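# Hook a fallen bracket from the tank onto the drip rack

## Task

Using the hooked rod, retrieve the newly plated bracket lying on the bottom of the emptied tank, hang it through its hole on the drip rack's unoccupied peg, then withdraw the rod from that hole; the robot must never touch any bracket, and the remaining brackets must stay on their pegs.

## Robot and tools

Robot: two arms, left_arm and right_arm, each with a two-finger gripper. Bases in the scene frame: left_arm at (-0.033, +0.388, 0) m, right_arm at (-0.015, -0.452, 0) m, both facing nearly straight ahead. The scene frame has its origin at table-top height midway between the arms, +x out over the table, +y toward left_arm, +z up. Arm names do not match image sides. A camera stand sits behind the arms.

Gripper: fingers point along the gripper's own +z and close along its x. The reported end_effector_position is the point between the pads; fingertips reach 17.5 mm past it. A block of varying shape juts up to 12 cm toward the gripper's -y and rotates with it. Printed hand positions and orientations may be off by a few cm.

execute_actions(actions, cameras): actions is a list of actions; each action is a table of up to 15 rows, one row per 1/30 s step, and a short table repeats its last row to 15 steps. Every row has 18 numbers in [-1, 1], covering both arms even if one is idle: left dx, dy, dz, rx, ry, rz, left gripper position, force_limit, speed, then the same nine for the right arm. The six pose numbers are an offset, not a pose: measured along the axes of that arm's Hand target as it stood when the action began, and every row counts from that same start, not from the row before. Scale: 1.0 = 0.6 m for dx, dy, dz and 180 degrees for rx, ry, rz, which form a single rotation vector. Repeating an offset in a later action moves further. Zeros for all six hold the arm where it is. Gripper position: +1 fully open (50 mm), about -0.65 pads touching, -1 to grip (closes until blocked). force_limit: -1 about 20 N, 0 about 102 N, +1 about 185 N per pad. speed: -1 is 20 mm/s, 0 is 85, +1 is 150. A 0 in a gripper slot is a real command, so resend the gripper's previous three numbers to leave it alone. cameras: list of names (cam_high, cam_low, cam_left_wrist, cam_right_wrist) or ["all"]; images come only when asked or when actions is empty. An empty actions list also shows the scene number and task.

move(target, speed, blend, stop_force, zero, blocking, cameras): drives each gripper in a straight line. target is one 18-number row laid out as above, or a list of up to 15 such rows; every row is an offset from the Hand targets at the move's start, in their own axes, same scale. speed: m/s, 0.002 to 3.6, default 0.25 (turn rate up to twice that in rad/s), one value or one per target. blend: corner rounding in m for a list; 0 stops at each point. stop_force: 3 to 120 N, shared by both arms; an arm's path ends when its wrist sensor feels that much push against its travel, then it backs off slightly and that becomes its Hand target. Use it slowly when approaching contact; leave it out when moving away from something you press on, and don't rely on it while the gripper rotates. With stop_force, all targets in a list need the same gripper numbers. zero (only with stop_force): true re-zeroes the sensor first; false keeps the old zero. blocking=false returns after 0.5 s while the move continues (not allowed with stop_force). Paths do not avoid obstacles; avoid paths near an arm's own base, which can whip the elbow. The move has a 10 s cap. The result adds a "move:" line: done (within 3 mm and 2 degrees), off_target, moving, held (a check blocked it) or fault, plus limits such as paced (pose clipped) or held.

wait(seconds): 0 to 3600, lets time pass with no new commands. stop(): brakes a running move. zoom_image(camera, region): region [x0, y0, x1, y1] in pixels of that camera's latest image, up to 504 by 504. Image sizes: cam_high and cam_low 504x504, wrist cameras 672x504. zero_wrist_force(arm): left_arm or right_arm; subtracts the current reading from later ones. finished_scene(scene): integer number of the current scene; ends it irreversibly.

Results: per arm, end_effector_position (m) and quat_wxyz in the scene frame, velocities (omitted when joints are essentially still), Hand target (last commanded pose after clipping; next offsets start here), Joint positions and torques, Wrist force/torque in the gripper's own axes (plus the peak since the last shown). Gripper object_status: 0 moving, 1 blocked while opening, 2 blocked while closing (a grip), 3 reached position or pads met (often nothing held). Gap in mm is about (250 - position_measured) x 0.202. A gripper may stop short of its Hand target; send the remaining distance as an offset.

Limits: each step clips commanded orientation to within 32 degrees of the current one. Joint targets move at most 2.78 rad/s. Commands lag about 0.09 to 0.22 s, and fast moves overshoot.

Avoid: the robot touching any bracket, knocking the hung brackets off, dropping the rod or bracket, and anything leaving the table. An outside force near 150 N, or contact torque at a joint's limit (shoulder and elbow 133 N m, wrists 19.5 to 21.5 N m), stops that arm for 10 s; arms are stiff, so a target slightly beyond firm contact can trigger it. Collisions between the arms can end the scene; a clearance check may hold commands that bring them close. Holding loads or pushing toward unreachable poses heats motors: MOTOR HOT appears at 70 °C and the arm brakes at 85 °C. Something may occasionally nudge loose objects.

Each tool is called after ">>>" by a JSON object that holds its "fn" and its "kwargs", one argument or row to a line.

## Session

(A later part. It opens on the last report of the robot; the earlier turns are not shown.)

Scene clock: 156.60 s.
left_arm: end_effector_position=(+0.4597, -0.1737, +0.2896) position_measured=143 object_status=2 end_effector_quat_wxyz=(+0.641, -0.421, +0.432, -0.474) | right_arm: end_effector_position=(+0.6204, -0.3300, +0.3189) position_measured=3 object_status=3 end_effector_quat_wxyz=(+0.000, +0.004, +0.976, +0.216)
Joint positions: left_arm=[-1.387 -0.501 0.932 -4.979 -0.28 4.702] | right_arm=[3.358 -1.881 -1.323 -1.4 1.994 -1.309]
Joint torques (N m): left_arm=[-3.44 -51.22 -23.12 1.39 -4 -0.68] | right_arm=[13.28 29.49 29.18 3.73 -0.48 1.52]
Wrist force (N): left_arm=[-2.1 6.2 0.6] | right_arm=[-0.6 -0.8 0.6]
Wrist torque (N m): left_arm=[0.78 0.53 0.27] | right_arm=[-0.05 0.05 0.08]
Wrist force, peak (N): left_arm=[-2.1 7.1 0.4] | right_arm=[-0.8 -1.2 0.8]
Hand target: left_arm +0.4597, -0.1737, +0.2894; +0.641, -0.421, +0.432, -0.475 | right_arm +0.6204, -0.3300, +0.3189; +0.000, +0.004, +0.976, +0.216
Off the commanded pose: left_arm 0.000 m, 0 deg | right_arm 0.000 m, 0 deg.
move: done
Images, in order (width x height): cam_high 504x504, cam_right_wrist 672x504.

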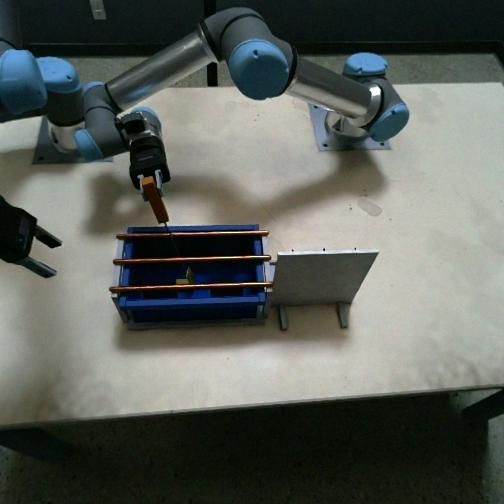

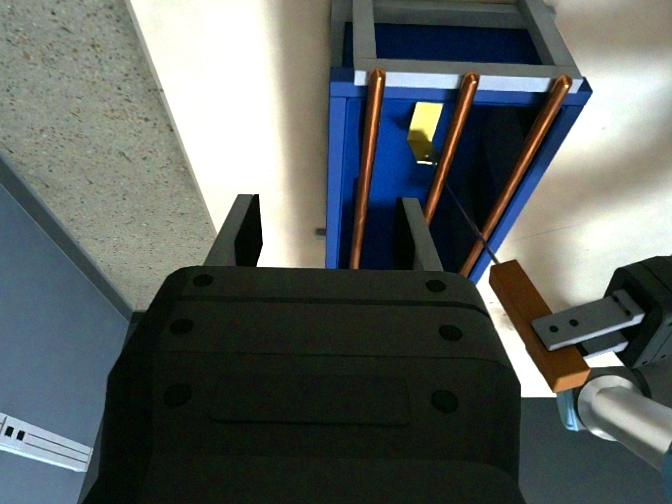

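>>> {"fn": "move", "kwargs": {
  "target": [
    [-0.008,-0.004,0.0785,-0.0767,0,0,-1,-0.6,-0.6,0,0,0,0,0,0,1,1,1]
  ],
  "speed": 0.05,
  "cameras": ["cam_right_wrist","cam_high"]
}}

>>> {"fn": "zoom_image", "kwargs": {
  "camera": "cam_high",
  "region": [140, 200, 240, 300]
}}

Scene clock: 163.27 s.
left_arm: end_effector_position=(+0.5030, -0.1634, +0.3053) position_measured=143 object_status=2 end_effector_quat_wxyz=(+0.588, -0.495, +0.483, -0.419) end_effector_velocity=(+0.000, +0.000, +0.000) end_effector_angular_velocity=(-0.003, +0.000, +0.001) | right_arm: end_effector_position=(+0.6204, -0.3300, +0.3189) position_measured=3 object_status=3 end_effector_quat_wxyz=(+0.000, +0.004, +0.976, +0.216)
Joint positions: left_arm=[-1.333 -0.574 1.051 -4.243 -0.073 3.919] | right_arm=[3.358 -1.881 -1.323 -1.4 1.994 -1.309]
Joint velocities: left_arm=[0.001 0 0 0.002 0 -0.005] | right_arm=[within noise]
Joint torques (N m): left_arm=[-4.71 -50.15 -14.94 3.74 -0.44 -1.98] | right_arm=[13.5 28.55 29.7 2.57 -0.35 1.12]
Wrist force (N): left_arm=[-1.3 6.3 0.7] | right_arm=[-0.8 -1.1 0.8]
Wrist torque (N m): left_arm=[0.82 0.31 0.32] | right_arm=[-0.09 0.08 0.07]
Wrist force, peak (N): left_arm=[-1.9 7.1 0.5] | right_arm=[-0.9 -1.1 0.9]
Hand target: left_arm +0.5031, -0.1634, +0.3053; +0.586, -0.495, +0.486, -0.419 | right_arm +0.6204, -0.3300, +0.3189; +0.000, +0.004, +0.976, +0.216
Off the commanded pose: left_arm 0.000 m, 0 deg | right_arm 0.000 m, 0 deg.
move: done
Images, in order (width x height): cam_high 504x504, cam_right_wrist 672x504.

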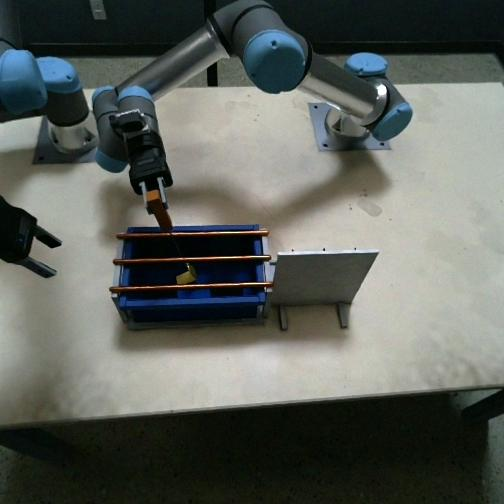

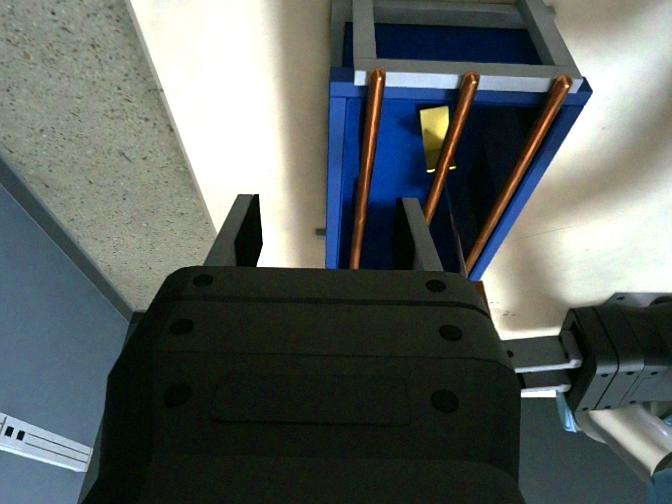

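Scaled by 5.040 from the camera's image (finer frame: 720x720).

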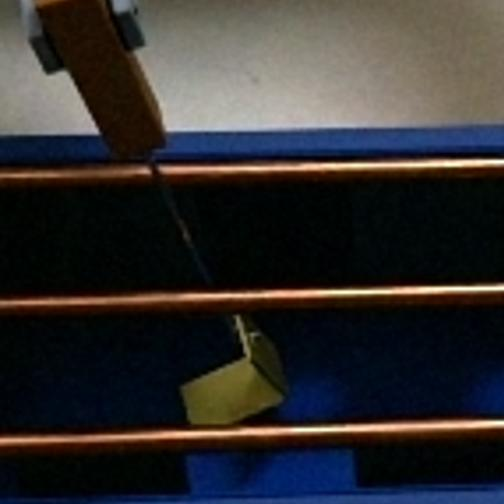

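>>> {"fn": "move", "kwargs": {
  "target": [
    [0.001,0,0.0049,0,0.094,0,-1,-0.6,-0.6,0,0,0,0,0,0,1,1,1],
    [-0.008,-0.0575,0.007,0,0.094,0,-1,-0.6,-0.6,0,0,0,0,0,0,1,1,1]
  ],
  "speed": 0.07,
  "cameras": ["cam_right_wrist","cam_high"]
}}

>>> {"fn": "zoom_image", "kwargs": {
  "camera": "cam_high",
  "region": [140, 200, 240, 300]
}}

>>> {"fn": "zoom_image", "kwargs": {
  "camera": "cam_right_wrist",
  "region": [360, 60, 520, 260]
}}

Scene clock: 170.73 s.
left_arm: end_effector_position=(+0.5061, -0.1635, +0.3403) position_measured=143 object_status=2 end_effector_quat_wxyz=(+0.508, -0.428, +0.566, -0.488) | right_arm: end_effector_position=(+0.6204, -0.3300, +0.3189) position_measured=3 object_status=3 end_effector_quat_wxyz=(+0.000, +0.004, +0.976, +0.216)
Joint positions: left_arm=[-1.301 -0.88 1.561 -3.801 -0.386 3.279] | right_arm=[3.358 -1.881 -1.323 -1.4 1.994 -1.309]
Joint torques (N m): left_arm=[-6.96 -40.13 -12.9 -3.32 -0.25 -1.43] | right_arm=[13.37 29.58 29.66 1.01 -0.32 0.73]
Wrist force (N): left_arm=[-1.3 5.7 1.3] | right_arm=[-0.7 -1.0 0.6]
Wrist torque (N m): left_arm=[0.67 0.30 0.27] | right_arm=[-0.07 0.07 0.07]
Wrist force, peak (N): left_arm=[-1.2 7.2 1.3] | right_arm=[-0.6 -1.3 0.8]
Hand target: left_arm +0.5061, -0.1634, +0.3402; +0.508, -0.428, +0.566, -0.488 | right_arm +0.6204, -0.3300, +0.3189; +0.000, +0.004, +0.976, +0.216
Off the commanded pose: left_arm 0.000 m, 0 deg | right_arm 0.000 m, 0 deg.
move: done
Images, in order (width x height): cam_high 504x504, cam_right_wrist 672x504.

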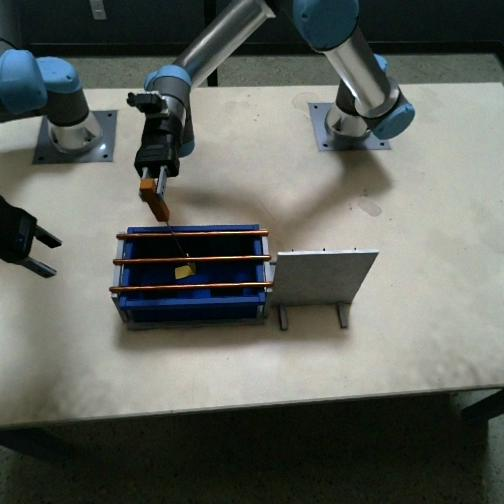

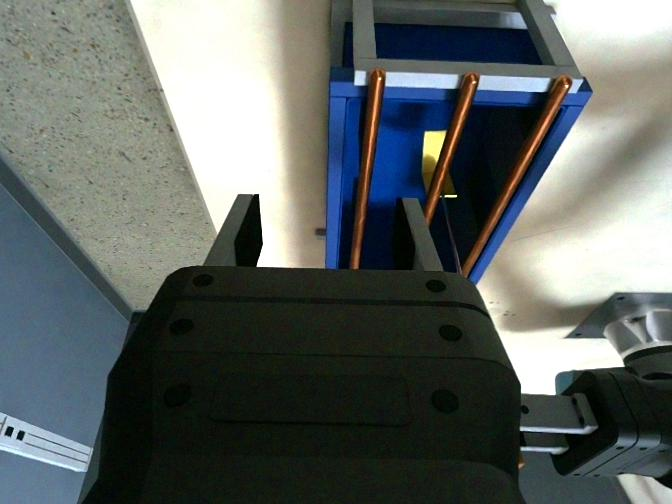

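Scaled by 5.040 from the camera's image (finer frame: 720x720).

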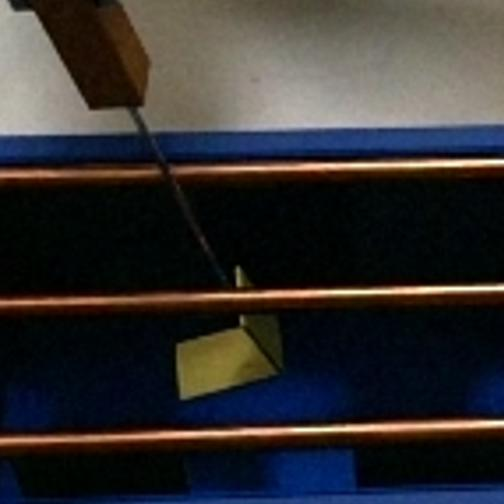

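Scaled by 2.520 from the camera's image (finer frame: 960x720).

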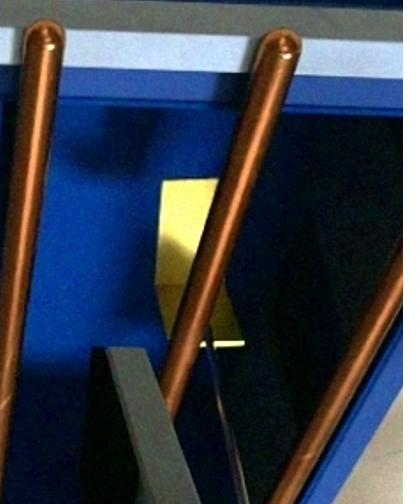

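>>> {"fn": "move", "kwargs": {
  "target": [
    [0,0,0,0,0.09,0,-1,-0.6,-0.6,0,0,0,0,0,0,1,1,1]
  ],
  "speed": 0.07,
  "cameras": ["cam_high"]
}}

>>> {"fn": "zoom_image", "kwargs": {
  "camera": "cam_high",
  "region": [140, 200, 240, 300]
}}

Scene clock: 177.10 s.
left_arm: end_effector_position=(+0.5061, -0.1633, +0.3403) position_measured=143 object_status=2 end_effector_quat_wxyz=(+0.423, -0.355, +0.632, -0.543) | right_arm: end_effector_position=(+0.6204, -0.3300, +0.3189) position_measured=3 object_status=3 end_effector_quat_wxyz=(+0.000, +0.004, +0.976, +0.216)
Joint positions: left_arm=[-1.231 -1 1.744 -3.808 -0.737 3.234] | right_arm=[3.358 -1.881 -1.323 -1.4 1.994 -1.309]
Joint torques (N m): left_arm=[-6.46 -35.63 -30.53 -2.89 0.04 -0.18] | right_arm=[13.7 29.09 29.82 1.05 -0.18 0.48]
Wrist force (N): left_arm=[-1.4 5.9 1.9] | right_arm=[-0.6 -1.0 0.6]
Wrist torque (N m): left_arm=[0.66 0.31 0.32] | right_arm=[-0.07 0.05 0.08]
Wrist force, peak (N): left_arm=[-1.2 6.1 1.6] | right_arm=[-0.8 -1.1 0.8]
Hand target: left_arm +0.5061, -0.1634, +0.3402; +0.423, -0.355, +0.632, -0.543 | right_arm +0.6204, -0.3300, +0.3189; +0.000, +0.004, +0.976, +0.216
Off the commanded pose: left_arm 0.000 m, 0 deg | right_arm 0.000 m, 0 deg.
move: done

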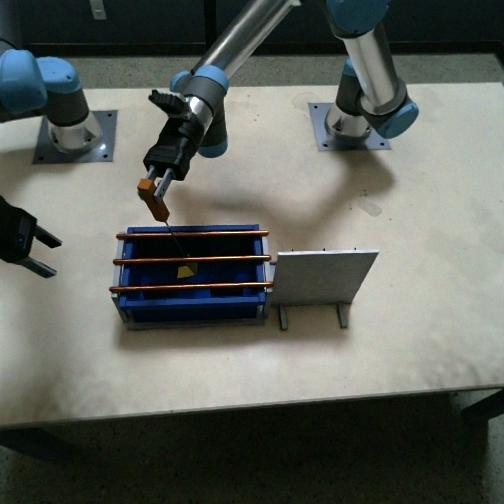

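Scaled by 5.040 from the camera's image (finer frame: 720x720).

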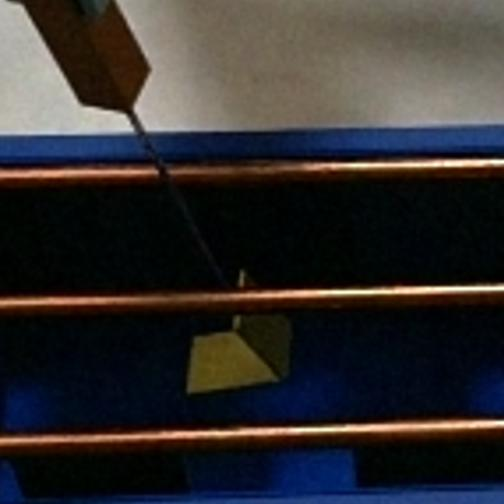

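>>> {"fn": "move", "kwargs": {
  "target": [
    [-0.0324,-0.2139,-0.0114,0,0,0,-1,-0.6,-0.6,0,0,0,0,0,0,1,1,1]
  ],
  "speed": 0.05,
  "stop_force": 4,
  "cameras": ["cam_high"]
}}

>>> {"fn": "zoom_image", "kwargs": {
  "camera": "cam_high",
  "region": [120, 140, 290, 310]
}}

Scene clock: 180.50 s.
left_arm: end_effector_position=(+0.5060, -0.1634, +0.3673) position_measured=143 object_status=2 end_effector_quat_wxyz=(+0.423, -0.355, +0.632, -0.543) | right_arm: end_effector_position=(+0.6204, -0.3300, +0.3189) position_measured=3 object_status=3 end_effector_quat_wxyz=(+0.000, +0.004, +0.976, +0.216)
Joint positions: left_arm=[-1.231 -1.042 1.726 -3.748 -0.737 3.234] | right_arm=[3.358 -1.881 -1.323 -1.4 1.994 -1.309]
Joint torques (N m): left_arm=[2.22 -52.93 -27.2 -0.22 0.32 0.31] | right_arm=[13.36 28.45 29.34 1.05 -0.4 0.33]
Wrist force (N): left_arm=[-0.8 7.4 0.9] | right_arm=[-0.6 -1.0 0.6]
Wrist torque (N m): left_arm=[0.71 0.24 0.24] | right_arm=[-0.08 0.04 0.07]
Wrist force, peak (N): left_arm=[-0.2 14.0 1.2] | right_arm=[-0.8 -1.2 0.6]
Hand target: left_arm +0.5060, -0.1634, +0.3673; +0.423, -0.355, +0.632, -0.543 (not the last commanded pose) | right_arm +0.6204, -0.3300, +0.3189; +0.000, +0.004, +0.976, +0.216
Off the commanded pose: left_arm 0.103 m, 0 deg | right_arm 0.000 m, 0 deg.
move: contact (left_arm)

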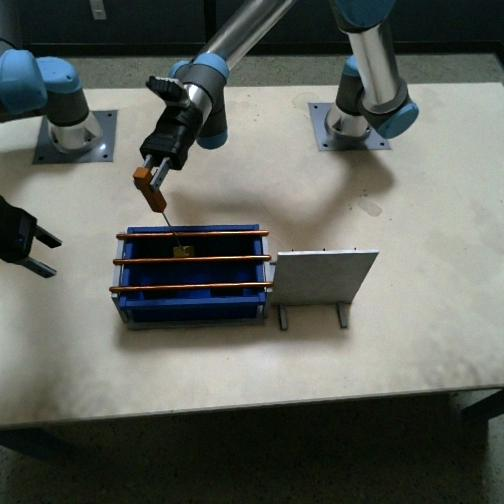

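Scaled by 2.965 from the camera's image (finer frame: 720x720).

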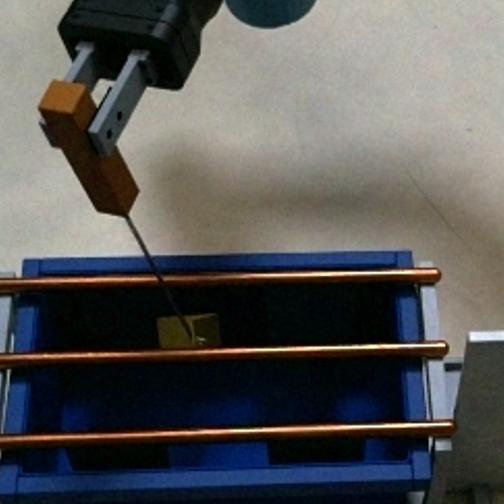

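>>> {"fn": "move", "kwargs": {
  "target": [
    [0.0075,0.0495,0.0026,0,0,0,-1,-0.6,-0.6,0,0,0,0,0,0,1,1,1]
  ],
  "speed": 0.05,
  "cameras": ["cam_high","cam_right_wrist"]
}}

>>> {"fn": "zoom_image", "kwargs": {
  "camera": "cam_high",
  "region": [140, 200, 240, 300]
}}

>>> {"fn": "zoom_image", "kwargs": {
  "camera": "cam_right_wrist",
  "region": [360, 60, 520, 260]
}}

Scene clock: 182.97 s.
left_arm: end_effector_position=(+0.5060, -0.1634, +0.3371) position_measured=143 object_status=2 end_effector_quat_wxyz=(+0.423, -0.355, +0.632, -0.543) end_effector_velocity=(+0.000, -0.001, +0.002) end_effector_angular_velocity=(+0.001, +0.000, -0.002) | right_arm: end_effector_position=(+0.6204, -0.3300, +0.3189) position_measured=3 object_status=3 end_effector_quat_wxyz=(+0.000, +0.004, +0.976, +0.216)
Joint positions: left_arm=[-1.231 -0.995 1.746 -3.815 -0.737 3.234] | right_arm=[3.358 -1.881 -1.323 -1.4 1.994 -1.309]
Joint velocities: left_arm=[-0.001 -0.003 -0.001 0.005 -0.001 0] | right_arm=[within noise]
Joint torques (N m): left_arm=[0.98 -53.41 -31.29 0.23 1.74 1.18] | right_arm=[12.86 27.59 29.13 1.06 -0.16 0.23]
Wrist force (N): left_arm=[-1.2 5.7 1.7] | right_arm=[-0.6 -0.9 0.6]
Wrist torque (N m): left_arm=[0.63 0.28 0.31] | right_arm=[-0.07 0.05 0.07]
Wrist force, peak (N): left_arm=[-0.9 7.5 1.1] | right_arm=[-0.8 -1.2 0.8]
Hand target: left_arm +0.5060, -0.1634, +0.3372; +0.423, -0.355, +0.632, -0.543 | right_arm +0.6204, -0.3300, +0.3189; +0.000, +0.004, +0.976, +0.216
Off the commanded pose: left_arm 0.000 m, 0 deg | right_arm 0.000 m, 0 deg.
move: done

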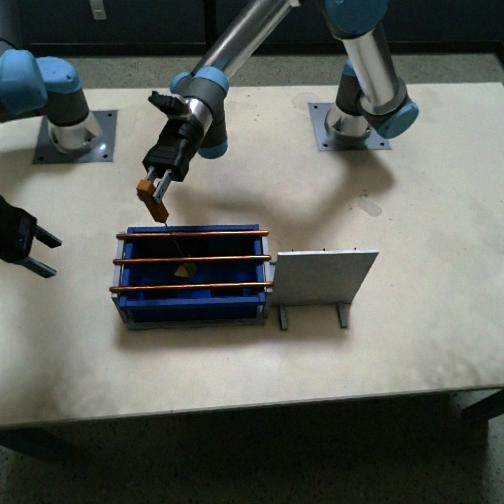

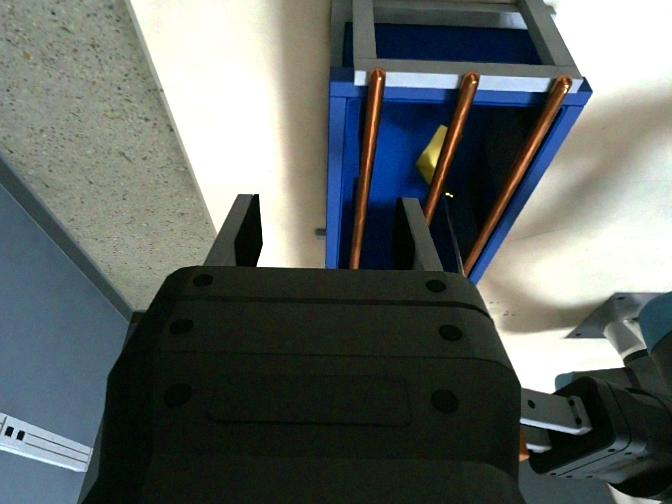

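Scaled by 5.040 from the camera's image (finer frame: 720x720).

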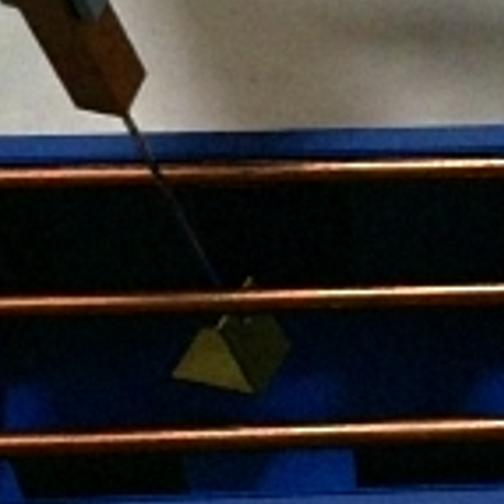

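Scaled by 2.520 from the camera's image (finer frame: 960x720).

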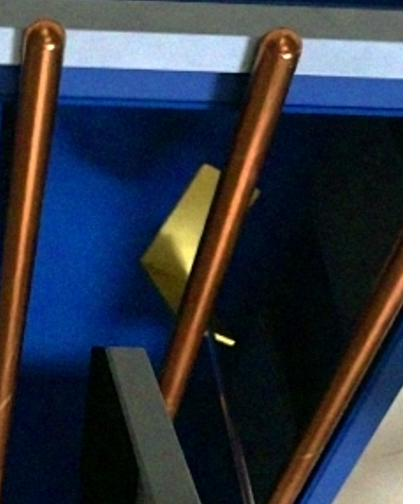

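>>> {"fn": "move", "kwargs": {
  "target": [
    [0.0046,0,-0.0125,0,0,0,-1,-0.6,-0.6,0,0,0,0,0,0,1,1,1],
    [0.0046,0,-0.0125,0,-0.1,0,-1,-0.6,-0.6,0,0,0,0,0,0,1,1,1]
  ],
  "speed": 0.07,
  "cameras": ["cam_high","cam_right_wrist"]
}}

>>> {"fn": "zoom_image", "kwargs": {
  "camera": "cam_high",
  "region": [140, 200, 240, 300]
}}

>>> {"fn": "zoom_image", "kwargs": {
  "camera": "cam_right_wrist",
  "region": [360, 60, 520, 260]
}}

Scene clock: 194.83 s.
left_arm: end_effector_position=(+0.4980, -0.1631, +0.3372) position_measured=143 object_status=2 end_effector_quat_wxyz=(+0.517, -0.436, +0.558, -0.481) | right_arm: end_effector_position=(+0.6204, -0.3300, +0.3189) position_measured=3 object_status=3 end_effector_quat_wxyz=(+0.000, +0.004, +0.976, +0.216)
Joint positions: left_arm=[-1.319 -0.866 1.55 -3.816 -0.337 3.291] | right_arm=[3.358 -1.881 -1.323 -1.4 1.994 -1.309]
Joint torques (N m): left_arm=[4.67 -57.63 -12.96 -2.28 -1.49 -1.96] | right_arm=[12.37 28.84 29.75 0.94 -0.16 -0.16]
Wrist force (N): left_arm=[-1.3 5.6 1.0] | right_arm=[-1.0 -1.1 0.6]
Wrist torque (N m): left_arm=[0.62 0.33 0.17] | right_arm=[-0.08 0.10 0.07]
Wrist force, peak (N): left_arm=[-1.5 6.1 2.7] | right_arm=[-0.9 -1.0 0.9]
Hand target: left_arm +0.4980, -0.1630, +0.3372; +0.517, -0.436, +0.558, -0.481 | right_arm +0.6204, -0.3300, +0.3189; +0.000, +0.004, +0.976, +0.216
Off the commanded pose: left_arm 0.000 m, 0 deg | right_arm 0.000 m, 0 deg.
move: done

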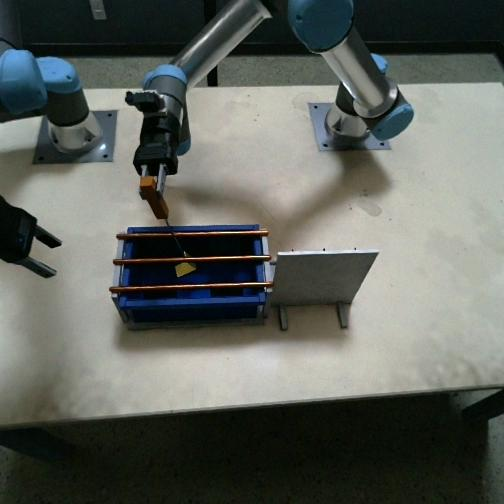

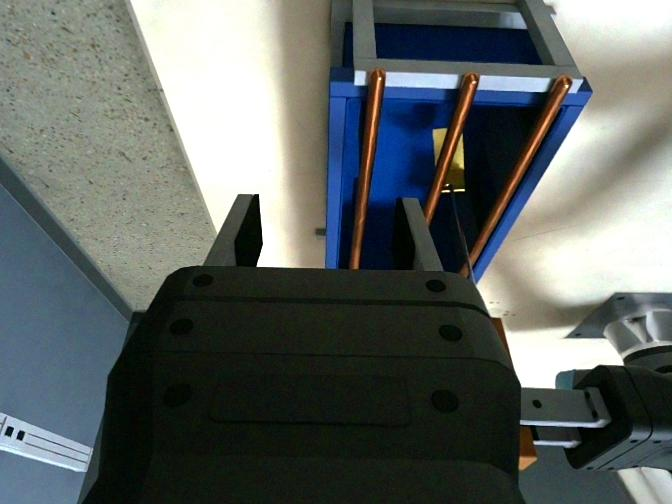

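Scaled by 5.040 from the camera's image (finer frame: 720x720).

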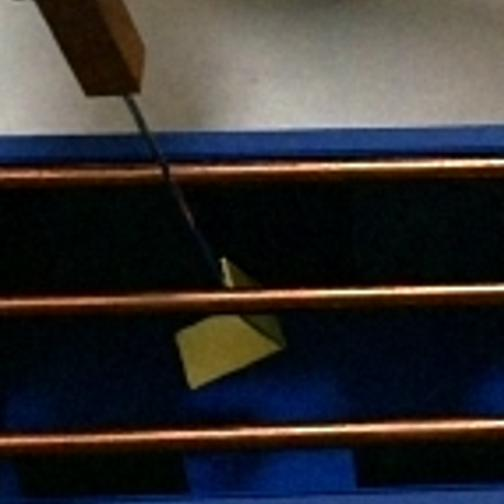

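Scaled by 2.520 from the camera's image (finer frame: 960x720).

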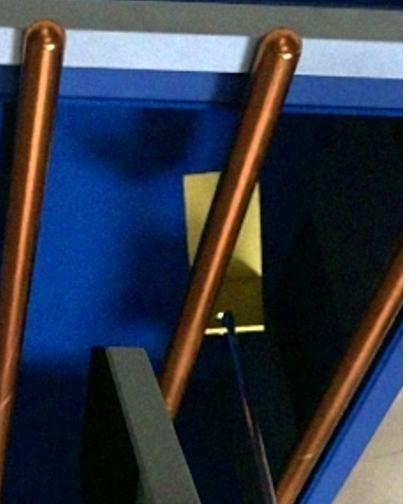

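>>> {"fn": "move", "kwargs": {
  "target": [
    [0.0007,0,-0.015,0,0,0,-1,-0.6,-0.6,0,0,0,0,0,0,1,1,1],
    [0.0007,0,-0.015,0,0.07,0,-1,-0.6,-0.6,0,0,0,0,0,0,1,1,1]
  ],
  "speed": 0.07,
  "cameras": ["cam_high","cam_right_wrist"]
}}

>>> {"fn": "zoom_image", "kwargs": {
  "camera": "cam_high",
  "region": [150, 220, 220, 290]
}}

>>> {"fn": "zoom_image", "kwargs": {
  "camera": "cam_right_wrist",
  "region": [360, 60, 520, 260]
}}

Scene clock: 202.97 s.
left_arm: end_effector_position=(+0.4891, -0.1625, +0.3372) position_measured=143 object_status=2 end_effector_quat_wxyz=(+0.453, -0.380, +0.612, -0.526) | right_arm: end_effector_position=(+0.6204, -0.3300, +0.3189) position_measured=3 object_status=3 end_effector_quat_wxyz=(+0.000, +0.004, +0.976, +0.216)
Joint positions: left_arm=[-1.289 -0.978 1.728 -3.823 -0.585 3.239] | right_arm=[3.358 -1.881 -1.323 -1.4 1.994 -1.309]
Joint torques (N m): left_arm=[-6.98 -36.37 -29.92 -1.66 0.21 1.28] | right_arm=[12.66 28.89 29.78 0.92 -0.21 -0.58]
Wrist force (N): left_arm=[-1.1 5.3 1.7] | right_arm=[-0.8 -1.0 0.5]
Wrist torque (N m): left_arm=[0.59 0.27 0.32] | right_arm=[-0.07 0.08 0.07]
Wrist force, peak (N): left_arm=[-1.7 5.8 2.2] | right_arm=[-0.9 -1.3 0.8]
Hand target: left_arm +0.4890, -0.1627, +0.3372; +0.452, -0.380, +0.612, -0.526 | right_arm +0.6204, -0.3300, +0.3189; +0.000, +0.004, +0.976, +0.216
Off the commanded pose: left_arm 0.000 m, 0 deg | right_arm 0.000 m, 0 deg.
move: done

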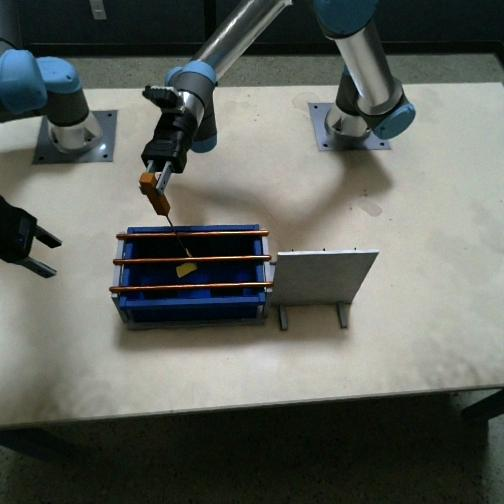

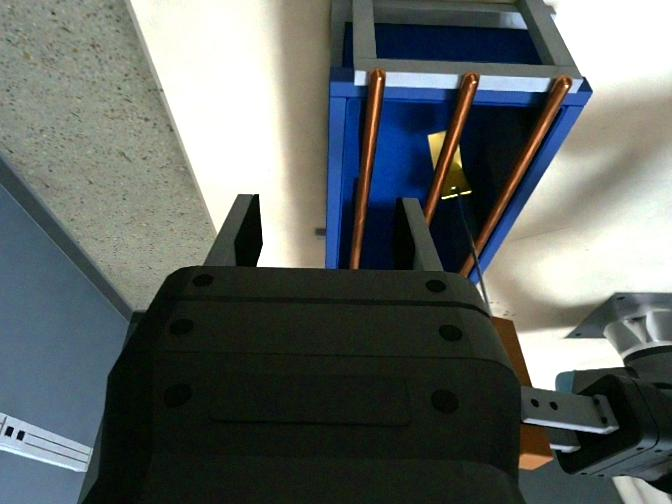

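Scaled by 7.200 from the camera's image (finer frame: 720x720).

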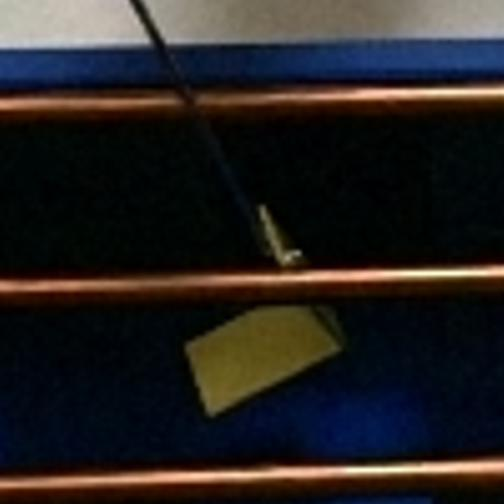

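Scaled by 2.520 from the camera's image (finer frame: 960x720).

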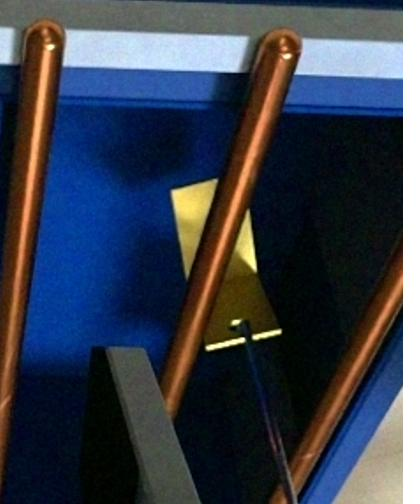

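>>> {"fn": "move", "kwargs": {
  "target": [
    [0,0,0,0,0.075,0,-1,-0.6,-0.6,0,0,0,0,0,0,1,1,1]
  ],
  "speed": 0.07,
  "cameras": ["cam_high"]
}}

>>> {"fn": "zoom_image", "kwargs": {
  "camera": "cam_high",
  "region": [150, 220, 220, 290]
}}

Scene clock: 207.20 s.
left_arm: end_effector_position=(+0.4891, -0.1625, +0.3372) position_measured=143 object_status=2 end_effector_quat_wxyz=(+0.378, -0.316, +0.661, -0.567) | right_arm: end_effector_position=(+0.6204, -0.3300, +0.3189) position_measured=3 object_status=3 end_effector_quat_wxyz=(+0.000, +0.004, +0.976, +0.216)
Joint positions: left_arm=[-1.209 -1.056 1.835 -3.828 -0.899 3.225] | right_arm=[3.358 -1.881 -1.323 -1.4 1.994 -1.309]
Joint torques (N m): left_arm=[-7.02 -32.39 -29.84 -0.25 0.02 -1.64] | right_arm=[12.87 28.58 28.62 1.02 -0.42 -0.91]
Wrist force (N): left_arm=[-1.3 6.0 1.6] | right_arm=[-0.6 -1.1 0.7]
Wrist torque (N m): left_arm=[0.66 0.30 0.26] | right_arm=[-0.08 0.06 0.07]
Wrist force, peak (N): left_arm=[-1.2 6.6 1.5] | right_arm=[-0.9 -1.2 0.6]
Hand target: left_arm +0.4890, -0.1627, +0.3372; +0.377, -0.316, +0.661, -0.567 | right_arm +0.6204, -0.3300, +0.3189; +0.000, +0.004, +0.976, +0.216
Off the commanded pose: left_arm 0.000 m, 0 deg | right_arm 0.000 m, 0 deg.
move: done

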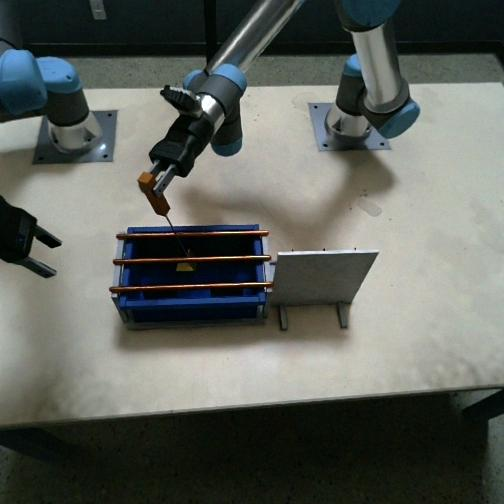

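Scaled by 7.200 from the camera's image (finer frame: 720x720).

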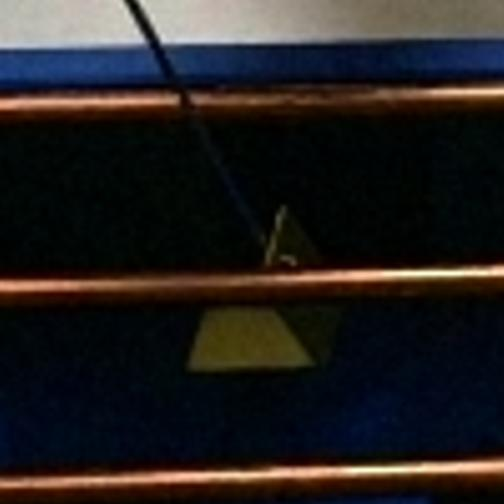

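>>> {"fn": "move", "kwargs": {
  "target": [
    [-0.0304,-0.2139,-0.0158,0,0,0,-1,-0.6,-0.6,0,0,0,0,0,0,1,1,1]
  ],
  "speed": 0.05,
  "stop_force": 3,
  "cameras": ["cam_high"]
}}

>>> {"fn": "zoom_image", "kwargs": {
  "camera": "cam_high",
  "region": [110, 140, 280, 310]
}}

Scene clock: 213.20 s.
left_arm: end_effector_position=(+0.4890, -0.1627, +0.4672) position_measured=143 object_status=2 end_effector_quat_wxyz=(+0.377, -0.316, +0.661, -0.567) | right_arm: end_effector_position=(+0.6204, -0.3300, +0.3189) position_measured=3 object_status=3 end_effector_quat_wxyz=(+0.000, +0.004, +0.976, +0.216)
Joint positions: left_arm=[-1.21 -1.238 1.708 -3.518 -0.899 3.225] | right_arm=[3.358 -1.881 -1.323 -1.4 1.994 -1.309]
Joint torques (N m): left_arm=[-4.05 -29.02 -15.93 -4.41 1.31 -2.09] | right_arm=[12.86 29.03 29.35 0.87 -0.28 -1.03]
Wrist force (N): left_arm=[-1.0 5.7 1.4] | right_arm=[-0.7 -0.9 0.5]
Wrist torque (N m): left_arm=[0.65 0.23 0.30] | right_arm=[-0.06 0.07 0.08]
Wrist force, peak (N): left_arm=[-0.8 7.2 1.6] | right_arm=[-0.7 -1.2 0.8]
Hand target: left_arm +0.4890, -0.1627, +0.4672; +0.377, -0.316, +0.661, -0.567 | right_arm +0.6204, -0.3300, +0.3189; +0.000, +0.004, +0.976, +0.216
Off the commanded pose: left_arm 0.000 m, 0 deg | right_arm 0.000 m, 0 deg.
move: done

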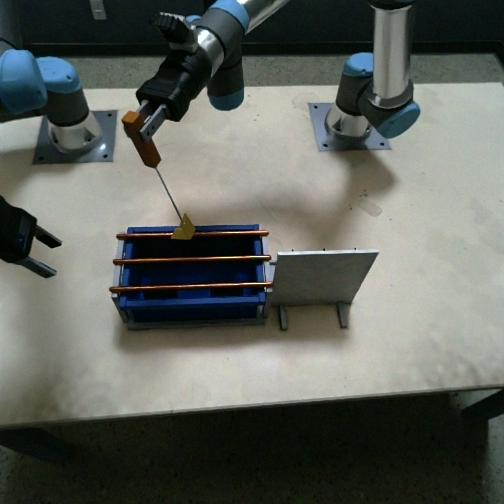

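Scaled by 2.965 from the camera's image (finer frame: 720x720).

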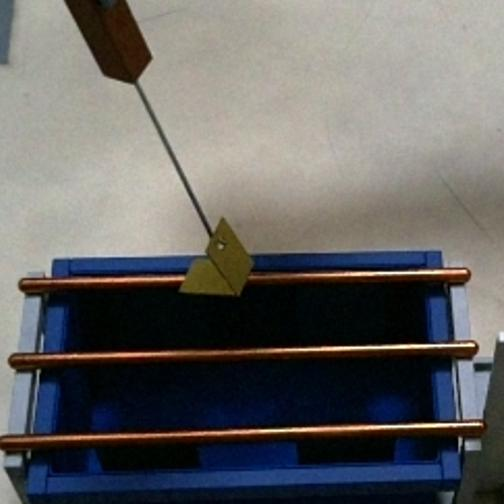

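>>> {"fn": "move", "kwargs": {
  "target": [
    [0.0193,-0.1283,-0.0822,0,0,0,-1,-0.6,-0.6,0,0,0,0,0,0,1,1,1],
    [-0.5363,-0.0233,-0.4345,0.0745,0.3472,0.0234,-1,-0.6,-0.6,0,0,0,0,0,0,1,1,1]
  ],
  "speed": 0.13,
  "blend": 0.03
}}

>>> {"fn": "move", "kwargs": {
  "target": [0,0,0,0,0,0,-1,-0.6,-0.6,0.392,0.5,0.0145,0,0,0,1,1,1],
  "speed": 0.3,
  "cameras": ["cam_high","cam_right_wrist"]
}}

>>> {"fn": "zoom_image", "kwargs": {
  "camera": "cam_right_wrist",
  "region": [60, 40, 260, 260]
}}

>>> {"fn": "zoom_image", "kwargs": {
  "camera": "cam_high",
  "region": [270, 130, 430, 290]
}}

Scene clock: 226.37 s.
left_arm: end_effector_position=(+0.4314, +0.2401, +0.5451) position_measured=143 object_status=2 end_effector_quat_wxyz=(+0.033, +0.090, +0.701, -0.707) | right_arm: end_effector_position=(+0.6204, -0.3300, +0.3189) position_measured=3 object_status=3 end_effector_quat_wxyz=(+0.000, +0.004, +0.976, +0.216)
Joint positions: left_arm=[-0.047 -1.322 1.657 -3.434 -3.174 3.359] | right_arm=[3.358 -1.881 -1.323 -1.4 1.994 -1.309]
Joint torques (N m): left_arm=[3.42 -42.5 -14.78 -1.33 -1.47 -1.45] | right_arm=[13.17 27.4 28.37 1.11 -0.2 -1.68]
Wrist force (N): left_arm=[-1.0 6.6 0.7] | right_arm=[-0.8 -0.9 0.6]
Wrist torque (N m): left_arm=[0.82 0.30 0.32] | right_arm=[-0.06 0.07 0.07]
Wrist force, peak (N): left_arm=[-1.5 7.8 2.4] | right_arm=[-0.9 -1.1 0.9]
Hand target: left_arm +0.4313, +0.2402, +0.5452; +0.033, +0.090, +0.704, -0.704 | right_arm +0.6204, -0.3300, +0.3189; +0.000, +0.004, +0.976, +0.216
Off the commanded pose: left_arm 0.000 m, 0 deg | right_arm 0.000 m, 0 deg.
move: done

Scene clock: 228.17 s.
left_arm: end_effector_position=(+0.4313, +0.2401, +0.5452) position_measured=143 object_status=2 end_effector_quat_wxyz=(+0.033, +0.090, +0.701, -0.707) | right_arm: end_effector_position=(+0.3874, -0.0529, +0.4380) position_measured=3 object_status=3 end_effector_quat_wxyz=(+0.000, +0.004, +0.976, +0.216)
Joint positions: left_arm=[-0.047 -1.322 1.657 -3.434 -3.174 3.359] | right_arm=[4.024 -1.556 -1.454 -1.351 1.836 -0.619]
Joint torques (N m): left_arm=[4.98 -35.99 -27.38 -1.44 -1.42 -1.91] | right_arm=[12.4 14.34 22.07 6.3 -0.22 2.12]
Wrist force (N): left_arm=[-1.2 6.8 1.0] | right_arm=[-0.7 -1.2 0.8]
Wrist torque (N m): left_arm=[0.86 0.33 0.31] | right_arm=[-0.09 0.05 0.00]
Wrist force, peak (N): left_arm=[-1.0 7.0 1.0] | right_arm=[-3.0 -4.2 0.8]
Hand target: left_arm +0.4313, +0.2401, +0.5452; +0.033, +0.090, +0.701, -0.707 | right_arm +0.3873, -0.0528, +0.4380; +0.000, +0.004, +0.976, +0.216
Off the commanded pose: left_arm 0.000 m, 0 deg | right_arm 0.000 m, 0 deg.
move: done

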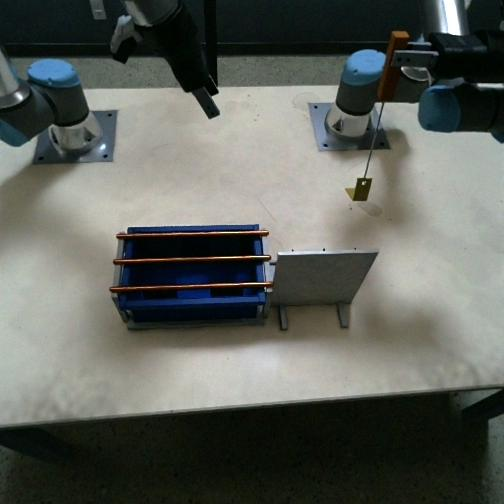

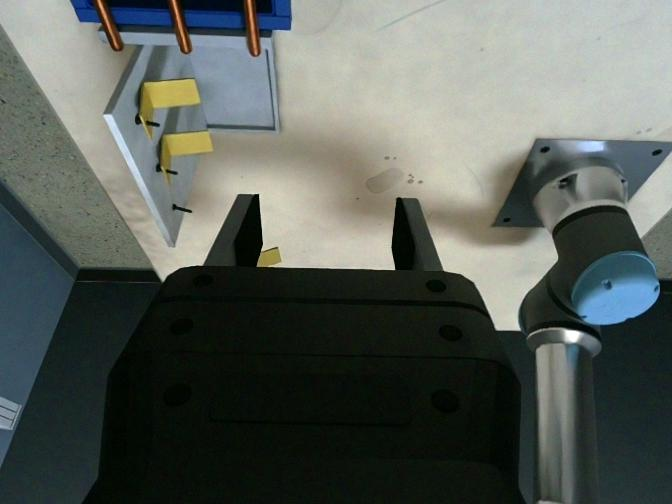

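Scaled by 2.291 from the camera's image (finer frame: 960x720).

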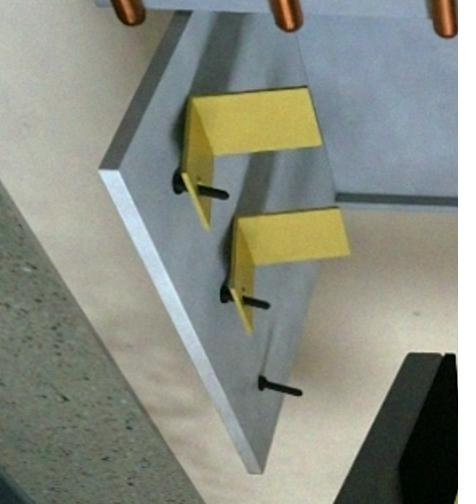

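Scaled by 3.150 from the camera's image (finer frame: 720x720).

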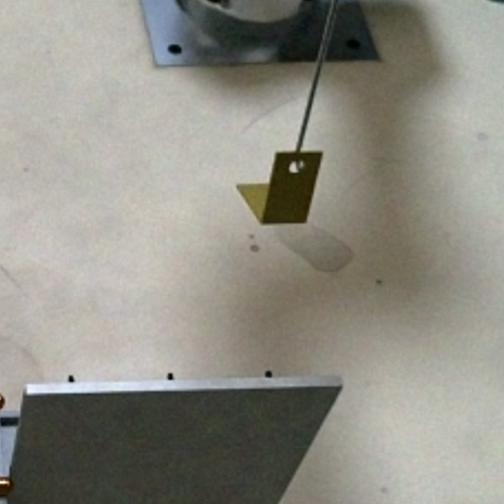

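>>> {"fn": "move", "kwargs": {
  "target": [-0.0748,0.1487,-0.0127,0,0,0,-1,-0.6,-0.6,0,0,0,0,0,0,1,1,1],
  "speed": 0.1,
  "cameras": ["cam_high","cam_right_wrist"]
}}

>>> {"fn": "zoom_image", "kwargs": {
  "camera": "cam_right_wrist",
  "region": [140, 140, 260, 260]
}}

>>> {"fn": "zoom_image", "kwargs": {
  "camera": "cam_high",
  "region": [320, 190, 400, 270]
}}

Scene clock: 234.37 s.
left_arm: end_effector_position=(+0.4915, +0.2428, +0.4651) position_measured=143 object_status=2 end_effector_quat_wxyz=(+0.033, +0.090, +0.700, -0.707) | right_arm: end_effector_position=(+0.3873, -0.0528, +0.4380) position_measured=3 object_status=3 end_effector_quat_wxyz=(+0.000, +0.004, +0.976, +0.216)
Joint positions: left_arm=[-0.037 -1.118 1.595 -3.555 -3.184 3.38] | right_arm=[4.024 -1.557 -1.454 -1.35 1.836 -0.618]
Joint torques (N m): left_arm=[-3.89 -49.46 -14.32 1.51 -1.44 1.52] | right_arm=[12.74 13.82 29.2 6.75 -1.39 2.11]
Wrist force (N): left_arm=[-1.3 6.6 0.6] | right_arm=[-0.7 -1.3 0.9]
Wrist torque (N m): left_arm=[0.78 0.34 0.32] | right_arm=[-0.10 0.05 0.00]
Wrist force, peak (N): left_arm=[-1.9 8.1 0.7] | right_arm=[-0.6 -1.4 0.9]
Hand target: left_arm +0.4914, +0.2428, +0.4651; +0.033, +0.090, +0.701, -0.707 | right_arm +0.3873, -0.0528, +0.4380; +0.000, +0.004, +0.976, +0.216
Off the commanded pose: left_arm 0.000 m, 0 deg | right_arm 0.000 m, 0 deg.
move: done

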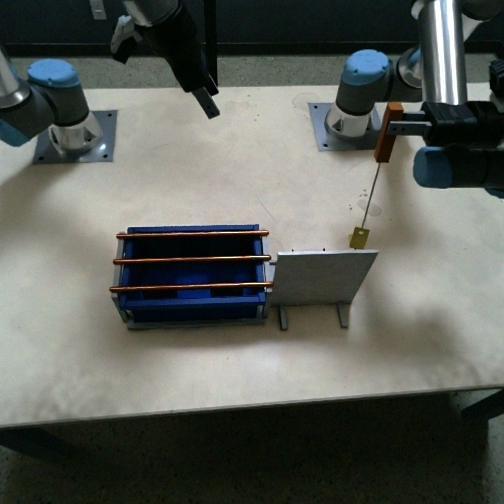

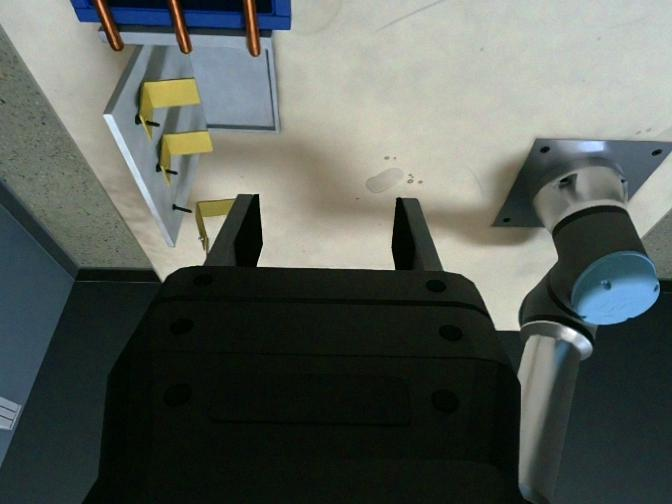

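Scaled by 4.200 from the camera's image (finer frame: 960x720).

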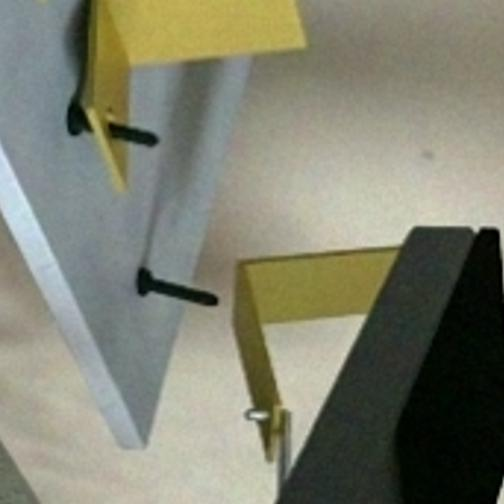

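Scaled by 6.300 from the camera's image (finer frame: 720x720).

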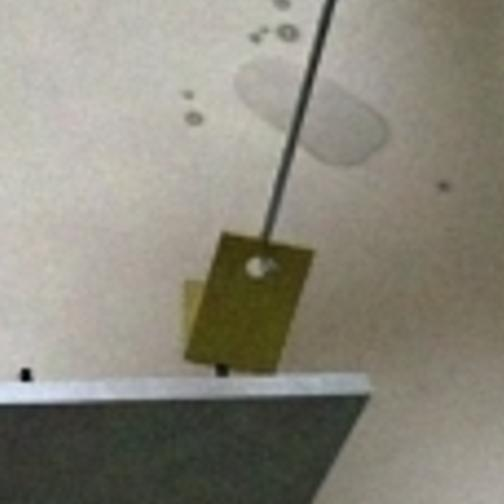

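>>> {"fn": "move", "kwargs": {
  "target": [-0.01,0.0508,0.0113,0,0,0,-1,-0.6,-0.6,0.03,0,0,0,0,0,1,1,1],
  "speed": 0.06,
  "cameras": ["cam_high","cam_right_wrist"]
}}

>>> {"fn": "zoom_image", "kwargs": {
  "camera": "cam_right_wrist",
  "region": [140, 160, 220, 240]
}}

>>> {"fn": "zoom_image", "kwargs": {
  "camera": "cam_high",
  "region": [330, 225, 380, 275]
}}

Scene clock: 239.73 s.
left_arm: end_effector_position=(+0.5020, +0.2351, +0.4361) position_measured=143 object_status=2 end_effector_quat_wxyz=(+0.033, +0.090, +0.701, -0.707) | right_arm: end_effector_position=(+0.3693, -0.0526, +0.4381) position_measured=3 object_status=3 end_effector_quat_wxyz=(+0.000, +0.004, +0.976, +0.217)
Joint positions: left_arm=[-0.05 -1.068 1.6 -3.603 -3.171 3.387] | right_arm=[4.055 -1.522 -1.49 -1.342 1.825 -0.589]
Joint torques (N m): left_arm=[6.95 -37.54 -24.29 1.26 -1.98 1.69] | right_arm=[-12.43 11.64 30.16 3.24 0.87 -1.6]
Wrist force (N): left_arm=[-1.1 6.7 0.5] | right_arm=[-0.7 -1.0 0.9]
Wrist torque (N m): left_arm=[0.82 0.31 0.19] | right_arm=[-0.05 0.06 -0.01]
Wrist force, peak (N): left_arm=[-2.3 7.6 0.8] | right_arm=[-1.1 -1.1 1.9]
Hand target: left_arm +0.5020, +0.2351, +0.4361; +0.033, +0.090, +0.701, -0.707 | right_arm +0.3693, -0.0526, +0.4380; +0.000, +0.004, +0.976, +0.216
Off the commanded pose: left_arm 0.000 m, 0 deg | right_arm 0.000 m, 0 deg.
move: done

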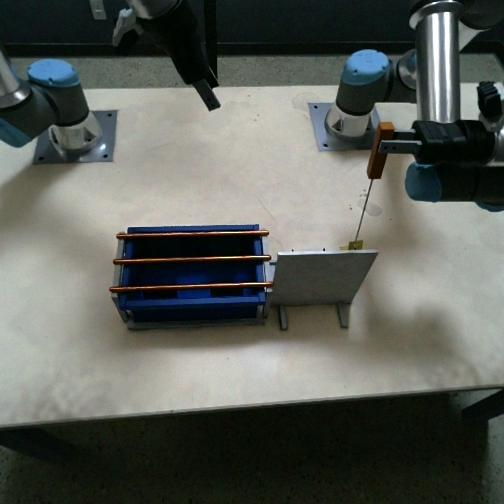

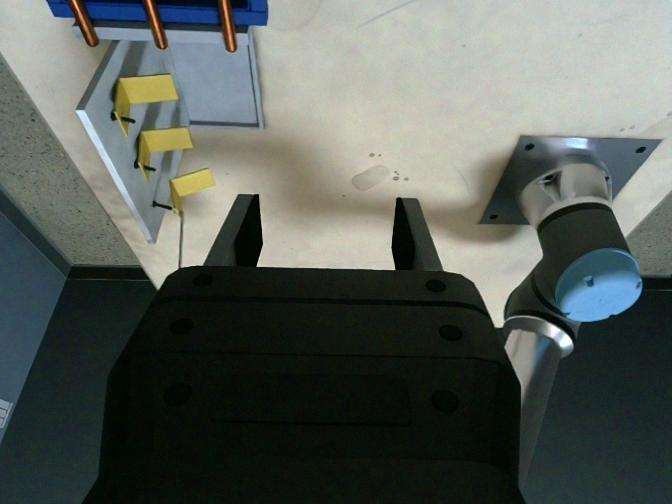

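Scaled by 6.300 from the camera's image (finer frame: 960x720).

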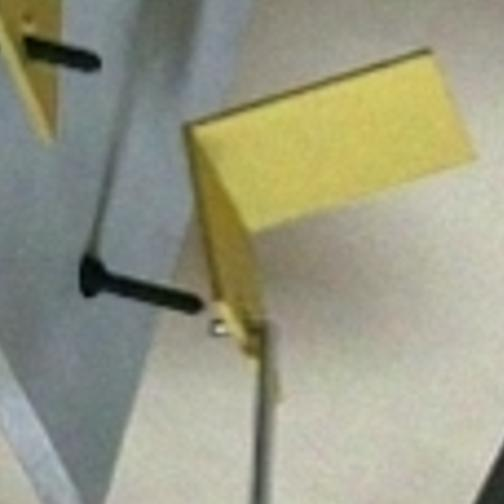

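Scaled by 10.080 from the camera's image (finer frame: 720x720).

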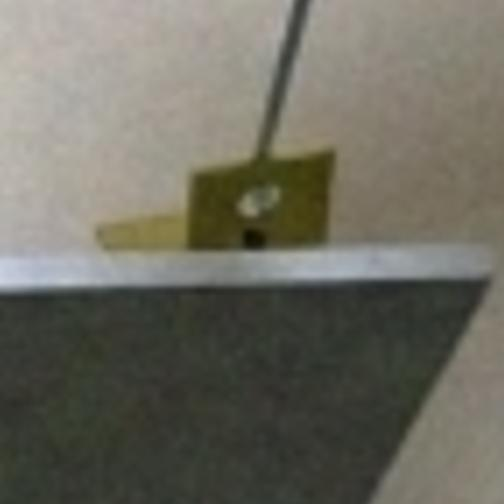

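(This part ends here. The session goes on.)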